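# Press the magnet-marked post's gauge pin fully in

## Task

Find the single fixture post that has the yellow magnet on it, press that post's gauge pin fully home and keep it there for one second (it may spring back out afterwards), without moving the other three pins or shifting the magnet.

## Robot and tools

Robot: two UR20-style six-joint arms, left_arm and right_arm, each ending in a Robotiq 2F-85 two-finger gripper with a wrist camera (cam_left_wrist, cam_right_wrist, both 896x504). left_arm's base sits near scene (+0.060, +0.928, 0) m, right_arm's near (-0.064, -0.817, 0) m.

Frames. Scene frame: origin at table-top height midway between the arms, +z up, +x out over the table, left_arm on +y. Each arm reports its hand pose, velocities and Hand target in its own base frame. Offsets you send are along the current Hand target's own axes. Gripper axes: fingers point along +z, open and close along y; a block juts about 10 cm toward +x. end_effector_position is the point between closed pads; closed fingertips reach about 19 mm past it (6 mm when fully open).

The 18-number row. Every movement command is one row of 18 numbers, each in [-1, 1], covering both arms even if one stays still: left dx, dy, dz, rx, ry, rz, left gripper position, force_limit, speed, then the same nine for the right arm. dx..rz are an offset (not a pose) from that arm's Hand target as it stood when the action or move began; 1.0 = 0.6 m or 180 degrees; rx, ry, rz form one rotation vector. Six zeros means re-command the current Hand target. Gripper position +1 = open 85 mm, about -0.8 = pads touching, -1 = close until blocked. force_limit and speed are scaled -1..+1 (speed about 20, 85, 150 mm/s at -1, 0, +1). A 0 in a gripper slot is a real command, so resend the last values to leave a gripper alone.

execute_actions(actions, cameras): actions is a list of actions; each action is a list of up to 15 rows, one per 1/30 s step, the last row held to fill 15 steps. Every row in an action counts from the same start pose. An empty list returns state and all camera images.

move(target, speed, blend, stop_force, zero, blocking, cameras): target is one 18-number row or a list of up to 15 rows, all offsets from the same starting Hand targets. speed is in m/s (0.002 to 4.2, default 0.25), one value or one per target. blend in metres rounds corners. stop_force (6 to 120 N, one value for both arms) ends an arm's path when its wrist sensor feels that much push against its motion; use it slowly when approaching a contact, leave it out when backing away from something you press. zero (with stop_force) chooses whether the sensor is re-zeroed first. The result adds a 'move:' line: done, off_target, moving, held or fault, plus limits such as paced or held. Paths are straight, do not avoid obstacles, and should not pass close to an arm's own base.

wait(seconds 0..10) holds the last commands; stop() brakes a running move; zoom_image(camera, region [x0,y0,x1,y1] pixels, at most 504 square) enlarges part of the latest image; zero_wrist_force(arm) tares that arm's sensor; read_manual gives licence text; finished_scene(scene) ends the scene for good.

Results. Hand target is the last commanded pose (orientation clipped to within 32 degrees of the measured one); a gripper often stops short of it, and the next command re-asks for it. Wrist force/torque are in the gripper's own axes, a push from a surface reading as force into the arm. object_status: 0 moving, 1 blocked while opening, 2 blocked while closing (a grip), 3 reached its position. position_measured is in counts: 3 open, 130 about 40 mm, 230 pads together. Joint torques include gravity. MOTOR HOT warns of heat; an OVER-TEMPERATURE FAULT brakes the arm for 30-60 s.

Suggested order: look with cameras, locate the magnet post and its pin, bring one gripper (fingers closed, pointing along the pin) just outside the pin, press slowly with stop_force along the pin's axis until it bottoms, wait about one second, then back off without stop_force.

Avoid: the arms are stiff, so aiming even slightly past a firm contact can trigger a fault stop. About 150 N (plus or minus 25) of outside force, or contact torque at a joint's limit (398 N m elbow, 98.4 N m wrists), stops the arm for 10 s. Do not push hard, slam or hit the fixture, touch the other pins or the magnet, let anything fall off the table, or press the arms against each other; keep speeds low near contact.

Each tool is called after "Request:" by a JSON object that holds its "op" and its "data".

## Session

Request:
{"op": "execute_actions", "data": {"actions": []}}

Scene clock: 0.00 s.
left_arm: end_effector_position=(+0.6452, +0.5338, +0.3687) position_measured=3 object_status=3 end_effector_quat_wxyz=(+0.054, +0.895, -0.431, +0.101) | right_arm: end_effector_position=(+1.0094, -0.4085, +0.1239) position_measured=3 object_status=3 end_effector_quat_wxyz=(+0.497, -0.362, -0.574, -0.541)
Joint positions: left_arm=[0.541 -1.507 2.094 -2.179 -1.799 -1.706] | right_arm=[2.693 -2.576 -1.22 -2.623 2.507 -0.374]
Joint velocities: within noise
Joint torques (N m): no reading
Motor temperatures (°C): left_arm=[24 36 26 39 35 34] | right_arm=[29 36 36 38 34 39]
Wrist force (N): no reading
Wrist torque (N m): no reading
Wrist force, peak (N): no reading
Hand target: left_arm +0.6452, +0.5338, +0.3687; +0.054, +0.895, -0.431, +0.101 | right_arm +1.0094, -0.4085, +0.1239; +0.497, -0.362, -0.574, -0.541
Tool commands: left_gripper/position=+1.0 left_gripper/force_limit=+1.0 left_gripper/speed=+1.0 right_gripper/position=+1.0 right_gripper/force_limit=+1.0 right_gripper/speed=+1.0

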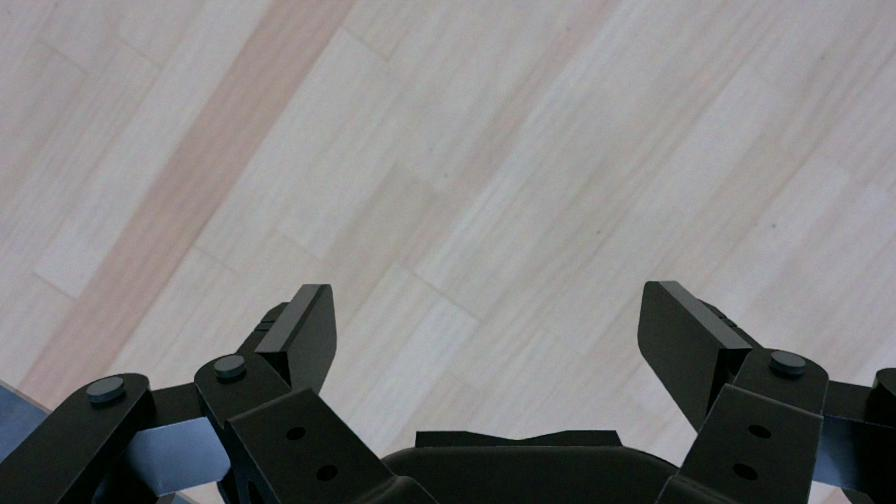

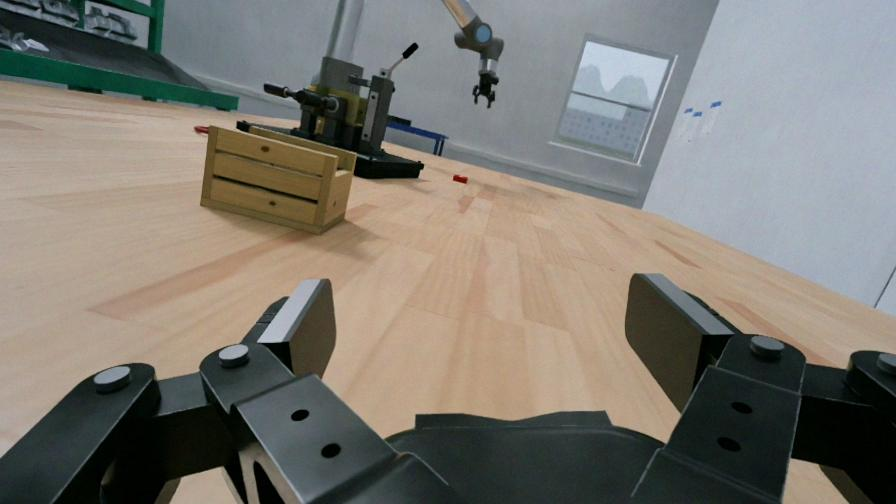

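Request:
{"op": "zoom_image", "data": {"camera": "cam_right_wrist", "region": [180, 20, 500, 240]}}

Scaled by 1.575 from the camera's 896x504 image, which has a finer 1280x720 frame.

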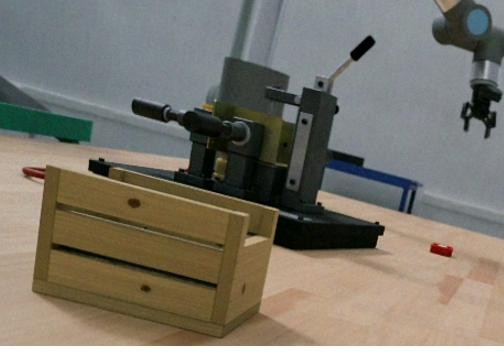

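Request:
{"op": "move", "data": {"target": [0,0,0,0,0,0,1,1,1,0.695,-0.111,0.886,0.0557,-0.119,0.0784,1,1,1], "cameras": ["cam_right_wrist"]}}

Scene clock: 4.70 s.
left_arm: end_effector_position=(+0.6452, +0.5338, +0.3687) position_measured=3 object_status=3 end_effector_quat_wxyz=(+0.054, +0.895, -0.431, +0.101) | right_arm: end_effector_position=(+0.7491, +0.0512, +0.5503) position_measured=3 object_status=3 end_effector_quat_wxyz=(-0.474, +0.478, +0.652, +0.348)
Joint positions: left_arm=[0.541 -1.507 2.094 -2.179 -1.799 -1.706] | right_arm=[3.079 -1.685 -1.912 -1.953 2.664 0.674]
Joint torques (N m): left_arm=[-1.69 -95.32 -95.02 -10.49 -0.48 -0.77] | right_arm=[21.39 119.16 78.88 9.9 9.75 3.59]
Wrist force (N): left_arm=[0.0 -0.2 0.1] | right_arm=[-1.1 1.7 1.0]
Wrist torque (N m): left_arm=[-0.04 0.01 0.00] | right_arm=[0.57 0.47 -0.34]
Wrist force, peak (N): left_arm=[0.5 -0.5 0.0] | right_arm=[1.8 1.6 2.5]
Hand target: left_arm +0.6452, +0.5338, +0.3687; +0.054, +0.895, -0.431, +0.101 | right_arm +0.7491, +0.0512, +0.5503; -0.474, +0.478, +0.652, +0.348
Off the commanded pose: left_arm 0.000 m, 0 deg | right_arm 0.000 m, 0 deg.
move: done
camera_calibration:
cam_right_wrist: T_world_to_cam=[[0.954072, 0.297983, -0.0308571, -0.70075], [0.154071, -0.576401, -0.802511, 0.371474], [-0.256921, 0.7609, -0.595838, 0.607926], [0, 0, 0, 1]] pos_world=[0.767522, -0.0396412, 0.638715]
Images, in order (width x height): cam_right_wrist 896x504.

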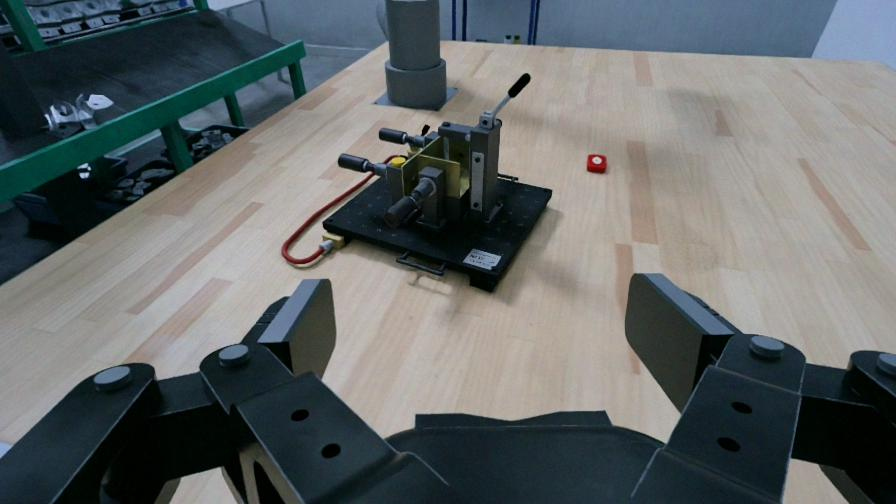

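Request:
{"op": "zoom_image", "data": {"camera": "cam_right_wrist", "region": [280, 60, 580, 300]}}

Request:
{"op": "zoom_image", "data": {"camera": "cam_right_wrist", "region": [330, 100, 460, 240]}}

Scaled by 1.680 from the camera's 896x504 image, which has a finer 1280x720 frame.

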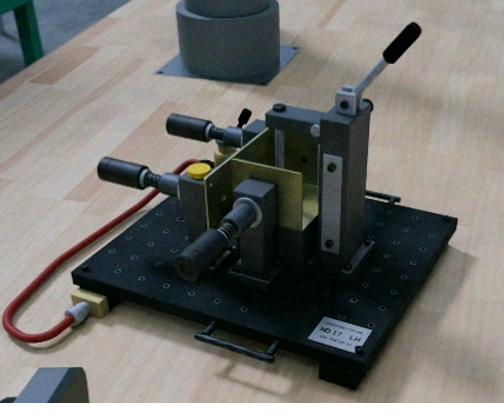

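Scaled by 3.600 from the camera's 896x504 image, which has a finer 1280x720 frame.

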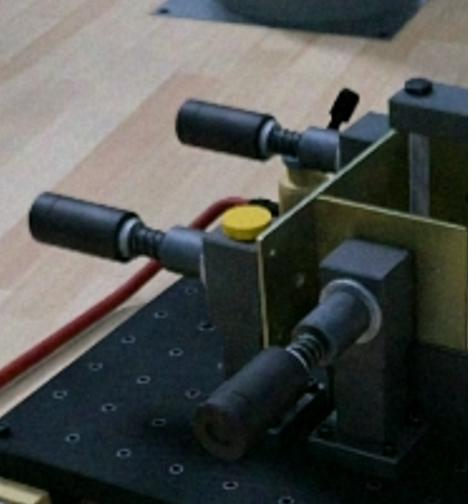

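Request:
{"op": "move", "data": {"target": [0,0,0,0,0,0,1,1,1,0.205,-0.147,0.898,-0.2097,-0.3607,0.2889,-1,-1,-0.5], "cameras": ["cam_right_wrist"], "speed": 0.4}}

Scene clock: 9.63 s.
left_arm: end_effector_position=(+0.6452, +0.5338, +0.3687) position_measured=3 object_status=3 end_effector_quat_wxyz=(+0.054, +0.895, -0.431, +0.101) | right_arm: end_effector_position=(+0.4998, +0.5498, +0.5016) position_measured=231 object_status=3 end_effector_quat_wxyz=(+0.000, +0.917, +0.399, +0.000)
Joint positions: left_arm=[0.541 -1.507 2.094 -2.179 -1.799 -1.706] | right_arm=[4.248 -1.422 -2.071 -1.22 1.572 3.427]
Joint torques (N m): left_arm=[2.36 -101.85 -95.97 -9.91 -0.6 -0.59] | right_arm=[16.93 40.04 111.48 5.56 -4.97 5.04]
Wrist force (N): left_arm=[0.0 -0.2 -0.1] | right_arm=[-1.2 3.4 2.3]
Wrist torque (N m): left_arm=[-0.04 0.00 0.00] | right_arm=[1.66 0.30 -0.53]
Wrist force, peak (N): left_arm=[0.1 -0.4 -0.4] | right_arm=[-1.3 3.9 2.1]
Hand target: left_arm +0.6452, +0.5338, +0.3687; +0.054, +0.895, -0.431, +0.101 | right_arm +0.4998, +0.5499, +0.5016; +0.000, +0.917, +0.399, +0.000
Off the commanded pose: left_arm 0.000 m, 0 deg | right_arm 0.000 m, 0 deg.
move: done
camera_calibration:
cam_right_wrist: T_world_to_cam=[[0.710929, -0.703213, -0.00849559, 0.0477795], [-0.664163, -0.675324, 0.320664, 0.55823], [-0.231232, -0.222327, -0.947155, 0.839407], [0, 0, 0, 1]] pos_world=[0.530886, 0.597208, 0.61645]
Images, in order (width x height): cam_right_wrist 896x504.

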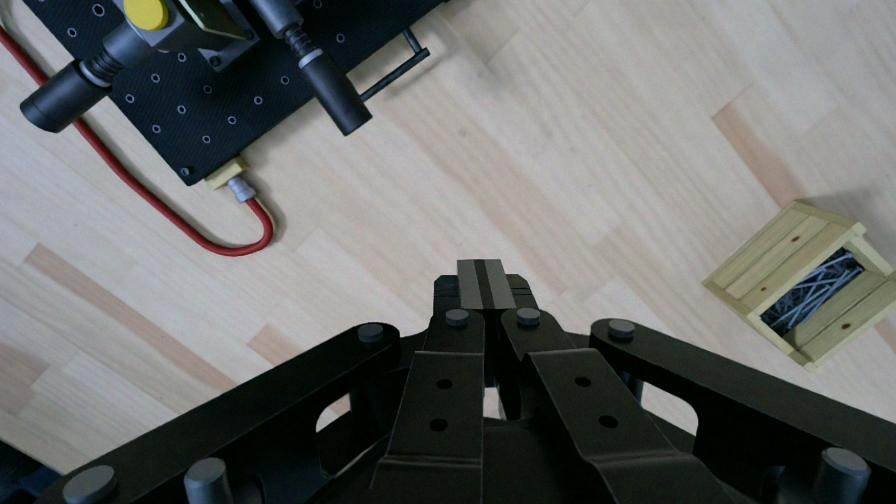

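Request:
{"op": "move", "data": {"target": [0,0,0,0,0,0,1,1,1,-0.041,-0.810,0.387,-0.1291,0.2270,0.3118,-1,-1,-0.5], "cameras": ["cam_right_wrist"]}}

Scene clock: 13.73 s.
left_arm: end_effector_position=(+0.6452, +0.5338, +0.3687) position_measured=3 object_status=3 end_effector_quat_wxyz=(+0.054, +0.895, -0.431, +0.101) | right_arm: end_effector_position=(+0.1273, +0.8631, +0.2698) position_measured=231 object_status=3 end_effector_quat_wxyz=(+0.041, +0.919, -0.099, +0.380)
Joint positions: left_arm=[0.541 -1.507 2.094 -2.179 -1.799 -1.706] | right_arm=[5.047 -1.824 -2.053 -1.315 0.924 5.426]
Joint torques (N m): left_arm=[-0.27 -99.9 -93.58 -10.48 -0.96 -1] | right_arm=[21.69 101.14 90.55 2.32 -6.13 6.75]
Wrist force (N): left_arm=[0.0 -0.4 -0.1] | right_arm=[-2.7 3.1 0.8]
Wrist torque (N m): left_arm=[-0.07 0.00 0.00] | right_arm=[1.22 0.74 -0.22]
Wrist force, peak (N): left_arm=[0.4 -0.4 -0.1] | right_arm=[-0.3 5.9 0.8]
Hand target: left_arm +0.6452, +0.5338, +0.3687; +0.054, +0.895, -0.431, +0.101 | right_arm +0.1272, +0.8632, +0.2698; +0.041, +0.919, -0.099, +0.380
Off the commanded pose: left_arm 0.000 m, 0 deg | right_arm 0.000 m, 0 deg.
move: done
camera_calibration:
cam_right_wrist: T_world_to_cam=[[-0.227967, -0.973296, -0.0269406, 0.888597], [-0.870308, 0.216095, -0.442568, 0.0594526], [0.436571, -0.0774441, -0.89633, 0.379614], [0, 0, 0, 1]] pos_world=[0.0885841, 0.881419, 0.39051]
Images, in order (width x height): cam_right_wrist 896x504.

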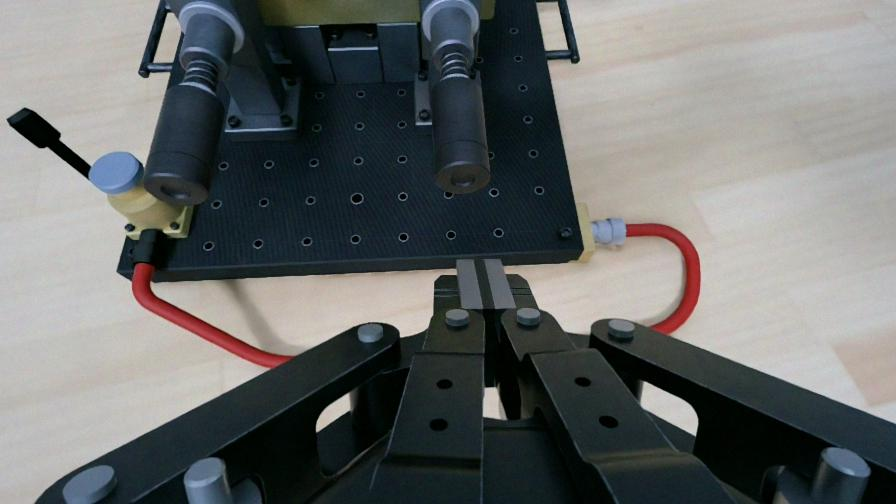

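Request:
{"op": "move", "data": {"target": [0,0,0,0,0,0,1,1,1,-0.036,0,0.183,0,0,0,-1,-1,-0.5], "cameras": ["cam_right_wrist"], "speed": 0.12}}

Scene clock: 16.10 s.
left_arm: end_effector_position=(+0.6452, +0.5338, +0.3687) position_measured=3 object_status=3 end_effector_quat_wxyz=(+0.054, +0.895, -0.431, +0.101) | right_arm: end_effector_position=(+0.1880, +0.8500, +0.1769) position_measured=231 object_status=3 end_effector_quat_wxyz=(+0.041, +0.919, -0.099, +0.380)
Joint positions: left_arm=[0.541 -1.507 2.094 -2.179 -1.799 -1.706] | right_arm=[4.987 -1.901 -2.137 -1.113 0.897 5.357]
Joint torques (N m): left_arm=[-0.18 -96.68 -92.23 -9.85 -0.77 -1] | right_arm=[-16.81 103.34 56.23 11.88 -7.78 -6.74]
Wrist force (N): left_arm=[-0.1 -0.2 -0.2] | right_arm=[-1.5 2.0 1.3]
Wrist torque (N m): left_arm=[-0.04 0.02 0.00] | right_arm=[0.94 0.63 0.21]
Wrist force, peak (N): left_arm=[-0.5 -0.3 0.3] | right_arm=[-2.1 2.1 3.3]
Hand target: left_arm +0.6452, +0.5338, +0.3687; +0.054, +0.895, -0.431, +0.101 | right_arm +0.1881, +0.8500, +0.1768; +0.041, +0.919, -0.099, +0.380
Off the commanded pose: left_arm 0.000 m, 0 deg | right_arm 0.000 m, 0 deg.
move: done
camera_calibration:
cam_right_wrist: T_world_to_cam=[[-0.228072, -0.97327, -0.0269922, 0.887213], [-0.87028, 0.216212, -0.442567, 0.0739776], [0.436573, -0.0774464, -0.896329, 0.268788], [0, 0, 0, 1]] pos_world=[0.149384, 0.86832, 0.29761]
Images, in order (width x height): cam_right_wrist 896x504.

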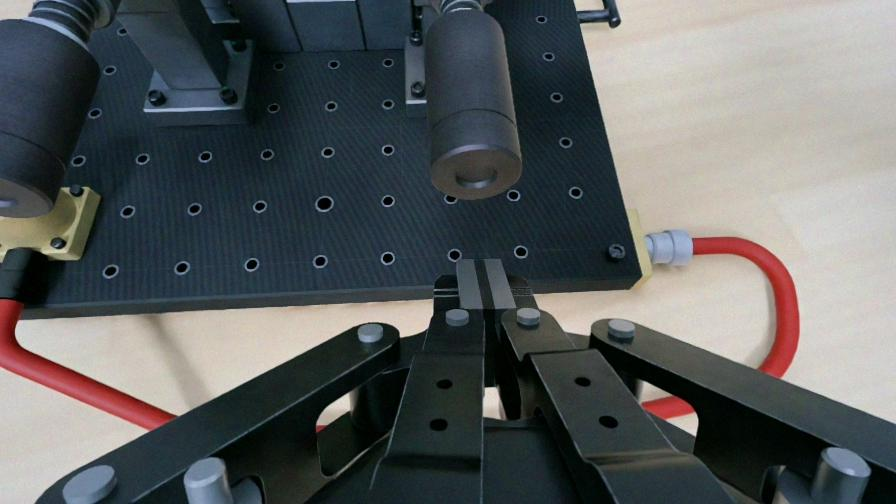

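Request:
{"op": "move", "data": {"target": [0,0,0,0,0,0,1,1,1,0.0648,-0.001,0.0648,0,0,0,-1,-1,-0.5], "cameras": ["cam_right_wrist"], "speed": 0.02, "stop_force": 45}}

Scene clock: 20.10 s.
left_arm: end_effector_position=(+0.6452, +0.5338, +0.3687) position_measured=3 object_status=3 end_effector_quat_wxyz=(+0.054, +0.895, -0.431, +0.101) | right_arm: end_effector_position=(+0.2419, +0.8389, +0.1768) position_measured=231 object_status=3 end_effector_quat_wxyz=(+0.041, +0.919, -0.099, +0.380)
Joint positions: left_arm=[0.541 -1.507 2.094 -2.179 -1.799 -1.706] | right_arm=[4.93 -1.895 -2.161 -1.052 0.874 5.289]
Joint torques (N m): left_arm=[0.58 -99.26 -93.46 -9.74 -0.74 -0.98] | right_arm=[-29.96 145.13 48.79 11.13 -10.19 -6.73]
Wrist force (N): left_arm=[-0.1 0.0 -0.2] | right_arm=[-9.2 0.1 -8.1]
Wrist torque (N m): left_arm=[0.01 0.01 0.00] | right_arm=[1.25 0.49 0.00]
Wrist force, peak (N): left_arm=[-0.1 -0.6 -0.2] | right_arm=[-9.6 -0.5 -8.2]
Hand target: left_arm +0.6452, +0.5338, +0.3687; +0.054, +0.895, -0.431, +0.101 | right_arm +0.2419, +0.8389, +0.1768; +0.041, +0.919, -0.099, +0.380
Off the commanded pose: left_arm 0.000 m, 0 deg | right_arm 0.000 m, 0 deg.
move: done
camera_calibration:
cam_right_wrist: T_world_to_cam=[[-0.228072, -0.97327, -0.0269922, 0.888603], [-0.87028, 0.216212, -0.442567, 0.123263], [0.436573, -0.0774464, -0.896329, 0.2443], [0, 0, 0, 1]] pos_world=[0.203284, 0.85712, 0.29751]
Images, in order (width x height): cam_right_wrist 896x504.

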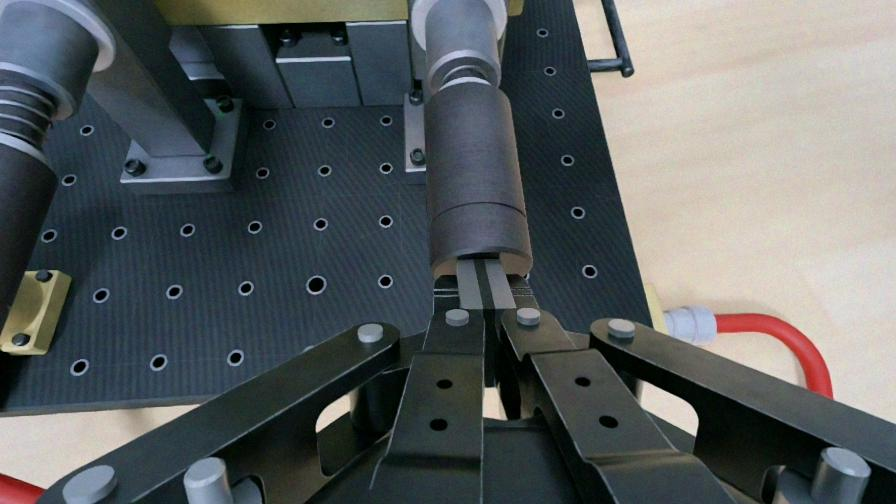

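Request:
{"op": "move", "data": {"target": [0,0,0,0,0,0,1,1,1,0.0412,-0.0005,0.0412,0,0,0,-1,-1,-0.5], "cameras": ["cam_right_wrist"], "speed": 0.012, "stop_force": 45, "zero": false}}

Scene clock: 21.83 s.
left_arm: end_effector_position=(+0.6452, +0.5338, +0.3687) position_measured=3 object_status=3 end_effector_quat_wxyz=(+0.054, +0.895, -0.431, +0.101) | right_arm: end_effector_position=(+0.2452, +0.8382, +0.1768) position_measured=231 object_status=3 end_effector_quat_wxyz=(+0.041, +0.919, -0.099, +0.380)
Joint positions: left_arm=[0.541 -1.507 2.094 -2.179 -1.799 -1.706] | right_arm=[4.926 -1.895 -2.162 -1.049 0.872 5.285]
Joint torques (N m): left_arm=[1.66 -99.24 -91.42 -9.98 -1.45 -0.3] | right_arm=[-19.54 107.02 65.93 -2.81 -12.83 5.46]
Wrist force (N): left_arm=[0.1 0.0 -0.4] | right_arm=[-34.7 3.7 -32.3]
Wrist torque (N m): left_arm=[0.01 -0.02 0.00] | right_arm=[1.20 0.43 -0.29]
Wrist force, peak (N): left_arm=[0.1 -0.5 -0.1] | right_arm=[-51.0 13.7 -63.0]
Hand target: left_arm +0.6452, +0.5338, +0.3687; +0.054, +0.895, -0.431, +0.101 | right_arm +0.2452, +0.8382, +0.1768; +0.041, +0.919, -0.099, +0.380 (not the last commanded pose)
Off the commanded pose: left_arm 0.000 m, 0 deg | right_arm 0.032 m, 0 deg.
move: contact (right_arm)
camera_calibration:
cam_right_wrist: T_world_to_cam=[[-0.228072, -0.97327, -0.0269922, 0.888749], [-0.87028, 0.216212, -0.442567, 0.126178], [0.436573, -0.0774464, -0.896329, 0.242856], [0, 0, 0, 1]] pos_world=[0.206484, 0.85652, 0.29751]
Images, in order (width x height): cam_right_wrist 896x504.

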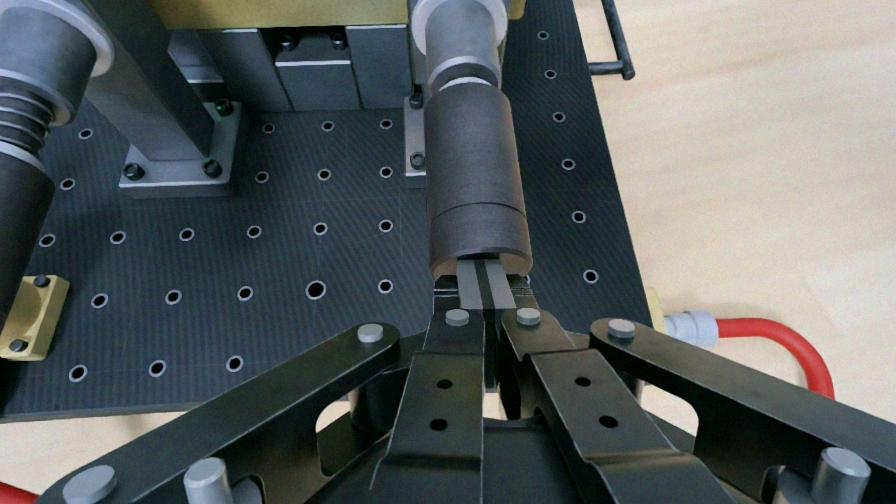

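Request:
{"op": "wait", "data": {"seconds": 1.5}}

Request:
{"op": "zoom_image", "data": {"camera": "cam_right_wrist", "region": [400, 0, 540, 120]}}

Scene clock: 23.50 s.
left_arm: end_effector_position=(+0.6452, +0.5338, +0.3687) position_measured=3 object_status=3 end_effector_quat_wxyz=(+0.054, +0.895, -0.431, +0.101) | right_arm: end_effector_position=(+0.2452, +0.8382, +0.1768) position_measured=231 object_status=3 end_effector_quat_wxyz=(+0.041, +0.919, -0.099, +0.380)
Joint positions: left_arm=[0.541 -1.507 2.094 -2.179 -1.799 -1.706] | right_arm=[4.926 -1.895 -2.162 -1.049 0.872 5.285]
Joint torques (N m): left_arm=[0.36 -100.89 -91.61 -10.31 -1.21 -0.57] | right_arm=[-20.45 100.98 63.39 -0.02 -9.95 5.71]
Wrist force (N): left_arm=[0.2 -0.2 0.1] | right_arm=[-31.7 5.3 -32.5]
Wrist torque (N m): left_arm=[-0.03 -0.04 0.00] | right_arm=[1.26 0.38 -0.27]
Wrist force, peak (N): left_arm=[-0.2 -0.5 0.1] | right_arm=[-34.2 4.3 -32.3]
Hand target: left_arm +0.6452, +0.5338, +0.3687; +0.054, +0.895, -0.431, +0.101 | right_arm +0.2452, +0.8382, +0.1768; +0.041, +0.919, -0.099, +0.380 (not the last commanded pose)
Tool commands: left_gripper/position=+1.0 left_gripper/force_limit=+1.0 left_gripper/speed=+1.0 right_gripper/position=-1.0 right_gripper/force_limit=-1.0 right_gripper/speed=-0.5
Off the commanded pose: left_arm 0.000 m, 0 deg | right_arm 0.032 m, 0 deg.
wait: 1.50 s; at rest from the start

Scaled by 3.600 from the camera's 896x504 image, which has a finer 1280x720 frame.
This view is cut from an older image: the scene may have changed since it was taken.

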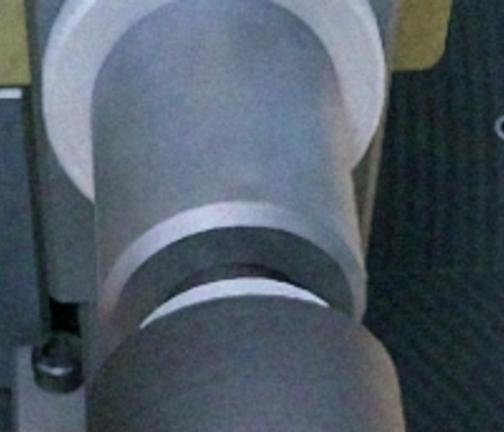

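Request:
{"op": "move", "data": {"target": [0,0,0,0,0,0,1,1,1,-0.06,0,-0.06,0,0,0,-1,-1,-0.5], "cameras": ["cam_right_wrist"], "speed": 0.1}}

Request:
{"op": "finished_scene", "data": {"scene": 1}}

Scene clock: 24.70 s.
left_arm: end_effector_position=(+0.6452, +0.5338, +0.3687) position_measured=3 object_status=3 end_effector_quat_wxyz=(+0.054, +0.895, -0.431, +0.101) | right_arm: end_effector_position=(+0.1956, +0.8490, +0.1768) position_measured=231 object_status=3 end_effector_quat_wxyz=(+0.041, +0.919, -0.099, +0.380)
Joint positions: left_arm=[0.541 -1.507 2.094 -2.179 -1.799 -1.706] | right_arm=[4.979 -1.9 -2.14 -1.105 0.893 5.347]
Joint torques (N m): left_arm=[2.22 -101.93 -93.99 -10.6 -1.73 -1.47] | right_arm=[18.23 104.93 81.87 2.12 2.78 5.34]
Wrist force (N): left_arm=[-0.1 -0.1 -0.1] | right_arm=[-0.7 2.4 3.8]
Wrist torque (N m): left_arm=[-0.02 0.01 0.00] | right_arm=[1.02 0.49 -0.22]
Wrist force, peak (N): left_arm=[-0.1 -0.4 0.3] | right_arm=[-31.8 5.2 -32.6]
Hand target: left_arm +0.6452, +0.5338, +0.3687; +0.054, +0.895, -0.431, +0.101 | right_arm +0.1954, +0.8490, +0.1768; +0.041, +0.919, -0.099, +0.380
Off the commanded pose: left_arm 0.000 m, 0 deg | right_arm 0.000 m, 0 deg.
move: done
camera_calibration:
cam_right_wrist: T_world_to_cam=[[-0.228072, -0.97327, -0.0269922, 0.887948], [-0.87028, 0.216212, -0.442567, 0.0806767], [0.436573, -0.0774464, -0.896329, 0.265347], [0, 0, 0, 1]] pos_world=[0.156884, 0.86732, 0.29751]
Images, in order (width x height): cam_right_wrist 896x504.

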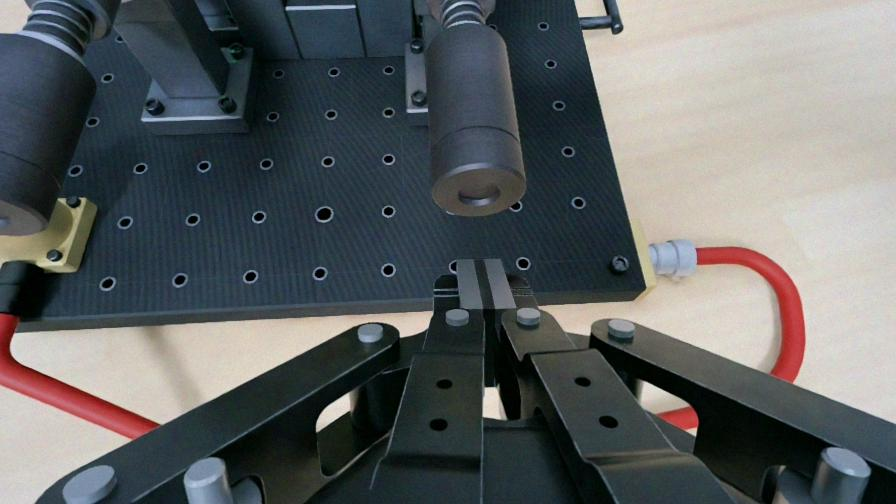

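The scene is finished: the task was done.


## Next scene

The same job, from a new start.

Request:
{"op": "execute_actions", "data": {"actions": []}}

Scene clock: 0.00 s.
left_arm: end_effector_position=(+1.6020, +0.5513, +0.3701) position_measured=3 object_status=3 end_effector_quat_wxyz=(-0.049, +0.940, +0.190, +0.279) | right_arm: end_effector_position=(+0.4481, +0.4679, +0.3319) position_measured=3 object_status=3 end_effector_quat_wxyz=(-0.272, +0.502, +0.649, +0.503)
Joint positions: left_arm=[0.193 -0.686 0.985 -2.439 -1.472 -3.319] | right_arm=[4.007 -1.969 -2.772 1.193 2.076 2.519]
Joint velocities: within noise
Joint torques (N m): no reading
Motor temperatures (°C): left_arm=[24 35 26 38 34 34] | right_arm=[28 35 36 37 34 38]
Wrist force (N): no reading
Wrist torque (N m): no reading
Wrist force, peak (N): no reading
Hand target: left_arm +1.6020, +0.5513, +0.3701; -0.049, +0.940, +0.190, +0.279 | right_arm +0.4481, +0.4679, +0.3319; -0.272, +0.502, +0.649, +0.503
Tool commands: left_gripper/position=+1.0 left_gripper/force_limit=+1.0 left_gripper/speed=+1.0 right_gripper/position=+1.0 right_gripper/force_limit=+1.0 right_gripper/speed=+1.0
camera_calibration:
cam_left_wrist: T_world_to_cam=[[0.359759, -0.933045, -0.000644322, -0.0546982], [-0.905937, -0.349141, -0.239538, 1.75183], [0.223274, 0.0867594, -0.970887, 0.0836019], [0, 0, 0, 1]] pos_world=[1.58806, 0.553346, 0.500761]
cam_right_wrist: T_world_to_cam=[[0.936397, -0.0141338, 0.350658, -0.517198], [0.256442, -0.654562, -0.711187, 0.443258], [0.239579, 0.755877, -0.609305, -0.132345], [0, 0, 0, 1]] pos_world=[0.40234, 0.382866, 0.41596]

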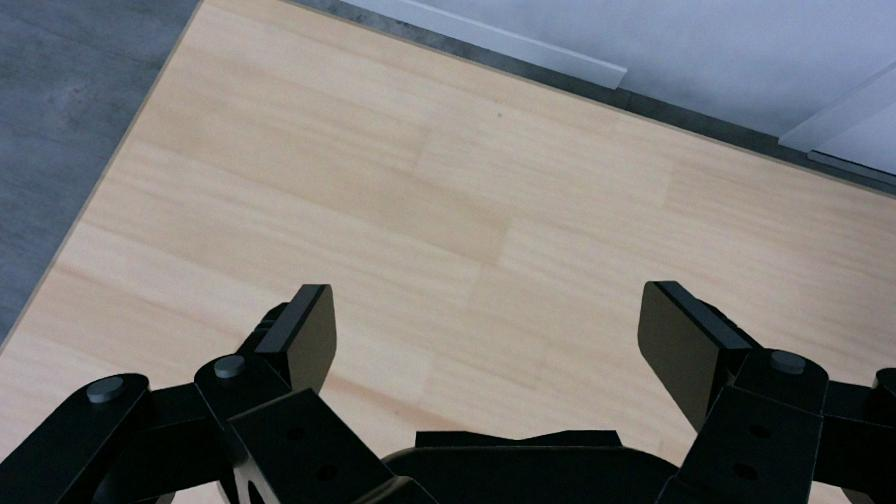

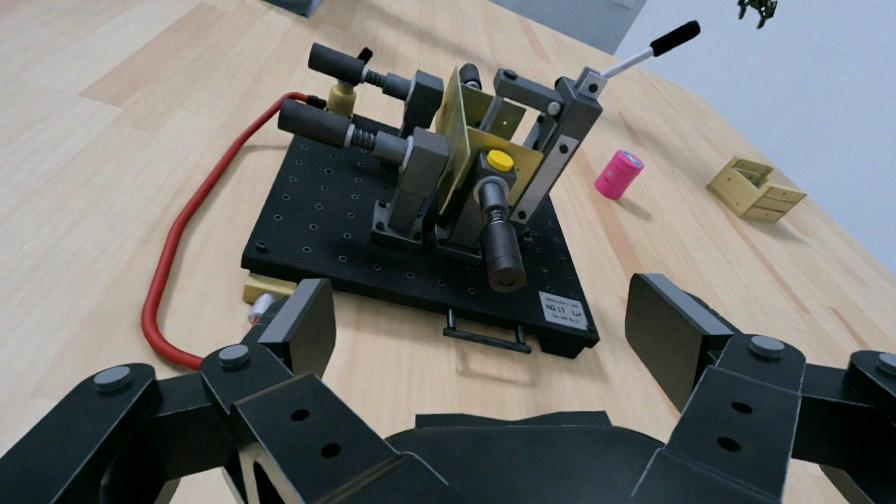

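Request:
{"op": "move", "data": {"target": [0,0,0,0,0,0,1,1,1,-0.2028,0.0708,0.332,0.0768,-0.1241,0.0984,-1,-1,-0.5], "cameras": ["cam_right_wrist"], "speed": 0.2}}

Scene clock: 2.83 s.
left_arm: end_effector_position=(+1.6020, +0.5513, +0.3701) position_measured=3 object_status=3 end_effector_quat_wxyz=(-0.049, +0.940, +0.190, +0.279) | right_arm: end_effector_position=(+0.5599, +0.6058, +0.1746) position_measured=231 object_status=3 end_effector_quat_wxyz=(-0.273, +0.647, +0.660, +0.268)
Joint positions: left_arm=[0.193 -0.686 0.985 -2.439 -1.472 -3.319] | right_arm=[4.022 -1.986 -2.493 0.415 2.05 2.595]
Joint torques (N m): left_arm=[1.71 -275.81 -106.2 -11.59 1.39 -0.83] | right_arm=[-20.21 90.57 48.65 6.38 7.3 0.42]
Wrist force (N): left_arm=[0.1 0.0 0.0] | right_arm=[0.1 0.8 0.6]
Wrist torque (N m): left_arm=[0.01 -0.03 0.00] | right_arm=[0.52 0.10 -0.51]
Wrist force, peak (N): left_arm=[0.6 -0.5 -0.3] | right_arm=[0.5 1.8 2.7]
Hand target: left_arm +1.6020, +0.5513, +0.3701; -0.049, +0.940, +0.190, +0.279 | right_arm +0.5600, +0.6058, +0.1745; -0.273, +0.647, +0.660, +0.268
Off the commanded pose: left_arm 0.000 m, 0 deg | right_arm 0.000 m, 0 deg.
move: done
camera_calibration:
cam_right_wrist: T_world_to_cam=[[0.999651, 0.00424971, -0.0260573, -0.545508], [-0.0077523, -0.896207, -0.443569, 0.640558], [-0.0252378, 0.443616, -0.895861, 0.0282312], [0, 0, 0, 1]] pos_world=[0.550996, 0.563867, 0.295209]
Images, in order (width x height): cam_right_wrist 896x504.

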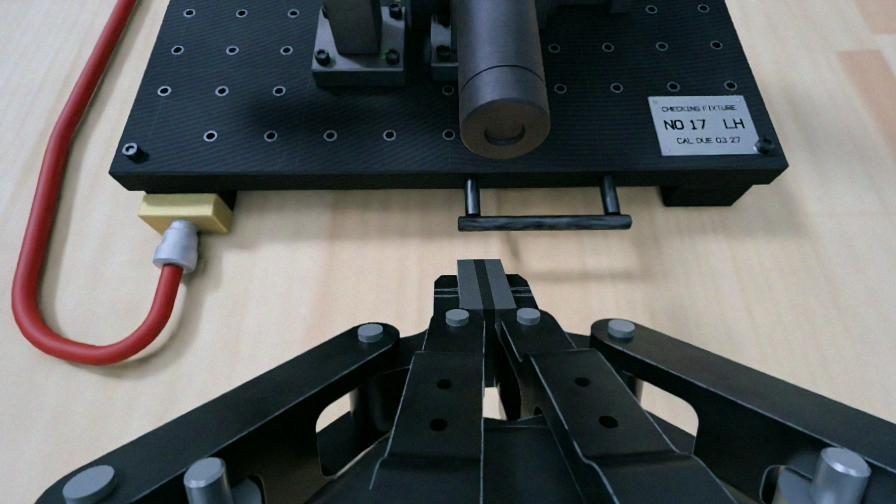

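Request:
{"op": "move", "data": {"target": [0,0,0,0,0,0,1,1,1,0.0412,0.015,0.0412,0,0,0,-1,-1,-0.5], "cameras": ["cam_right_wrist"], "speed": 0.08}}

Scene clock: 4.30 s.
left_arm: end_effector_position=(+1.6020, +0.5513, +0.3701) position_measured=3 object_status=3 end_effector_quat_wxyz=(-0.049, +0.940, +0.190, +0.279) | right_arm: end_effector_position=(+0.5682, +0.6408, +0.1746) position_measured=231 object_status=3 end_effector_quat_wxyz=(-0.273, +0.647, +0.660, +0.268)
Joint positions: left_arm=[0.193 -0.686 0.985 -2.439 -1.472 -3.319] | right_arm=[4.045 -2.001 -2.454 0.401 2.036 2.616]
Joint torques (N m): left_arm=[0.3 -276.46 -101.41 -12.12 1.04 -0.3] | right_arm=[19.79 90.68 53.83 5.4 -2.72 4.86]
Wrist force (N): left_arm=[0.2 -0.1 0.2] | right_arm=[-0.3 1.0 0.3]
Wrist torque (N m): left_arm=[-0.01 -0.03 0.00] | right_arm=[0.61 0.25 -0.48]
Wrist force, peak (N): left_arm=[0.5 0.1 -0.1] | right_arm=[0.6 1.2 1.3]
Hand target: left_arm +1.6020, +0.5513, +0.3701; -0.049, +0.940, +0.190, +0.279 | right_arm +0.5683, +0.6410, +0.1746; -0.273, +0.647, +0.660, +0.268
Off the commanded pose: left_arm 0.000 m, 0 deg | right_arm 0.000 m, 0 deg.
move: done
camera_calibration:
cam_right_wrist: T_world_to_cam=[[0.999649, 0.00428915, -0.0261481, -0.553948], [-0.00775385, -0.896266, -0.443449, 0.671901], [-0.0253377, 0.443496, -0.895918, 0.0131036], [0, 0, 0, 1]] pos_world=[0.559296, 0.598767, 0.295209]
Images, in order (width x height): cam_right_wrist 896x504.

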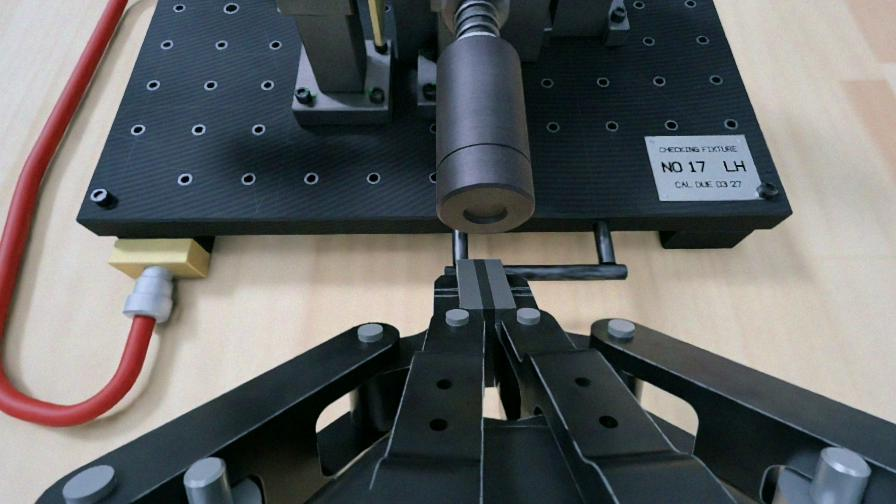

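Request:
{"op": "move", "data": {"target": [[0,0,0,0,0,0,1,1,1,0.033,0,0.033,0,0,0,-1,-1,-0.5],[0,0,0,0,0,0,1,1,1,0.0766,0,0.0766,0,0,0,-1,-1,-0.5]], "cameras": ["cam_right_wrist"], "speed": [0.03,0.009], "stop_force": 48}}

Request:
{"op": "wait", "data": {"seconds": 1.2}}

Scene clock: 8.13 s.
left_arm: end_effector_position=(+1.6020, +0.5513, +0.3701) position_measured=3 object_status=3 end_effector_quat_wxyz=(-0.049, +0.940, +0.190, +0.279) | right_arm: end_effector_position=(+0.5675, +0.6823, +0.1745) position_measured=231 object_status=3 end_effector_quat_wxyz=(-0.273, +0.647, +0.660, +0.268)
Joint positions: left_arm=[0.193 -0.686 0.985 -2.439 -1.472 -3.319] | right_arm=[4.083 -2.017 -2.418 0.395 2.013 2.649]
Joint torques (N m): left_arm=[-2.51 -277.3 -103.73 -11.17 1.34 -0.82] | right_arm=[8.51 144.07 57.28 16.54 12.72 -7.23]
Wrist force (N): left_arm=[0.2 -0.1 -0.1] | right_arm=[-30.9 1.9 -43.0]
Wrist torque (N m): left_arm=[-0.01 -0.03 -0.01] | right_arm=[0.48 0.32 -0.28]
Wrist force, peak (N): left_arm=[0.6 -0.2 -0.2] | right_arm=[-45.9 -1.2 -76.6]
Hand target: left_arm +1.6020, +0.5513, +0.3701; -0.049, +0.940, +0.190, +0.279 | right_arm +0.5675, +0.6823, +0.1746; -0.273, +0.647, +0.660, +0.268 (not the last commanded pose)
Off the commanded pose: left_arm 0.000 m, 0 deg | right_arm 0.024 m, 0 deg.
move: contact (right_arm); path passed 1 of 2 targets
camera_calibration:
cam_right_wrist: T_world_to_cam=[[0.999649, 0.00428687, -0.0261485, -0.553326], [-0.00775379, -0.896306, -0.443368, 0.709181], [-0.0253377, 0.443415, -0.895958, -0.0053021], [0, 0, 0, 1]] pos_world=[0.558496, 0.640366, 0.295209]
Images, in order (width x height): cam_right_wrist 896x504.

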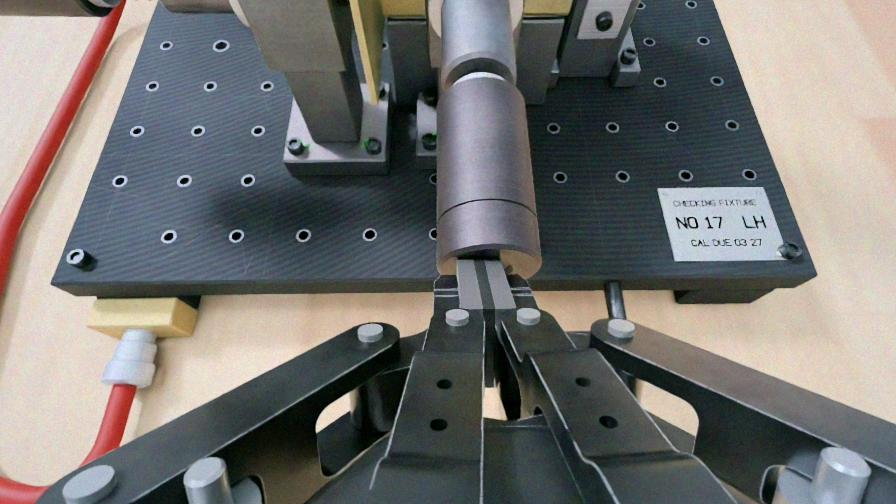

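Scene clock: 9.33 s.
left_arm: end_effector_position=(+1.6020, +0.5513, +0.3701) position_measured=3 object_status=3 end_effector_quat_wxyz=(-0.049, +0.940, +0.190, +0.279) | right_arm: end_effector_position=(+0.5675, +0.6823, +0.1746) position_measured=231 object_status=3 end_effector_quat_wxyz=(-0.273, +0.647, +0.660, +0.268)
Joint positions: left_arm=[0.193 -0.686 0.985 -2.439 -1.472 -3.319] | right_arm=[4.083 -2.017 -2.418 0.395 2.013 2.649]
Joint torques (N m): left_arm=[-3.75 -273.34 -103.44 -11.55 0.72 -0.54] | right_arm=[9.42 145.62 51.35 17.37 12.63 -6.91]
Wrist force (N): left_arm=[0.2 0.0 -0.3] | right_arm=[-30.8 2.6 -36.9]
Wrist torque (N m): left_arm=[0.01 -0.04 0.00] | right_arm=[0.50 0.31 -0.28]
Wrist force, peak (N): left_arm=[0.4 -0.2 -0.4] | right_arm=[-30.9 2.1 -42.9]
Hand target: left_arm +1.6020, +0.5513, +0.3701; -0.049, +0.940, +0.190, +0.279 | right_arm +0.5675, +0.6823, +0.1746; -0.273, +0.647, +0.660, +0.268 (not the last commanded pose)
Tool commands: left_gripper/position=+1.0 left_gripper/force_limit=+1.0 left_gripper/speed=+1.0 right_gripper/position=-1.0 right_gripper/force_limit=-1.0 right_gripper/speed=-0.5
Off the commanded pose: left_arm 0.000 m, 0 deg | right_arm 0.024 m, 0 deg.
wait: 1.20 s; at rest by 0.17 s

Request:
{"op": "move", "data": {"target": [0,0,0,0,0,0,1,1,1,-0.06,0,-0.06,0,0,0,-1,-1,-0.5], "speed": 0.12}}

Request:
{"op": "finished_scene", "data": {"scene": 2}}

Scene clock: 10.43 s.
left_arm: end_effector_position=(+1.6020, +0.5513, +0.3701) position_measured=3 object_status=3 end_effector_quat_wxyz=(-0.049, +0.940, +0.190, +0.279) | right_arm: end_effector_position=(+0.5685, +0.6316, +0.1746) position_measured=231 object_status=3 end_effector_quat_wxyz=(-0.273, +0.647, +0.660, +0.268)
Joint positions: left_arm=[0.193 -0.686 0.985 -2.439 -1.472 -3.319] | right_arm=[4.037 -1.998 -2.462 0.402 2.041 2.608]
Joint torques (N m): left_arm=[1.79 -274.52 -102.48 -11.93 1.61 -1.33] | right_arm=[-8.46 144.57 21.02 13.5 6.78 -8.04]
Wrist force (N): left_arm=[0.3 -0.1 -0.1] | right_arm=[1.0 0.8 1.3]
Wrist torque (N m): left_arm=[-0.02 -0.06 -0.01] | right_arm=[0.56 -0.01 -0.09]
Wrist force, peak (N): left_arm=[0.6 -0.3 -0.3] | right_arm=[-30.8 2.5 -37.0]
Hand target: left_arm +1.6020, +0.5513, +0.3701; -0.049, +0.940, +0.190, +0.279 | right_arm +0.5685, +0.6314, +0.1745; -0.273, +0.647, +0.660, +0.268
Off the commanded pose: left_arm 0.000 m, 0 deg | right_arm 0.000 m, 0 deg.
move: done

The scene is finished: the task was done.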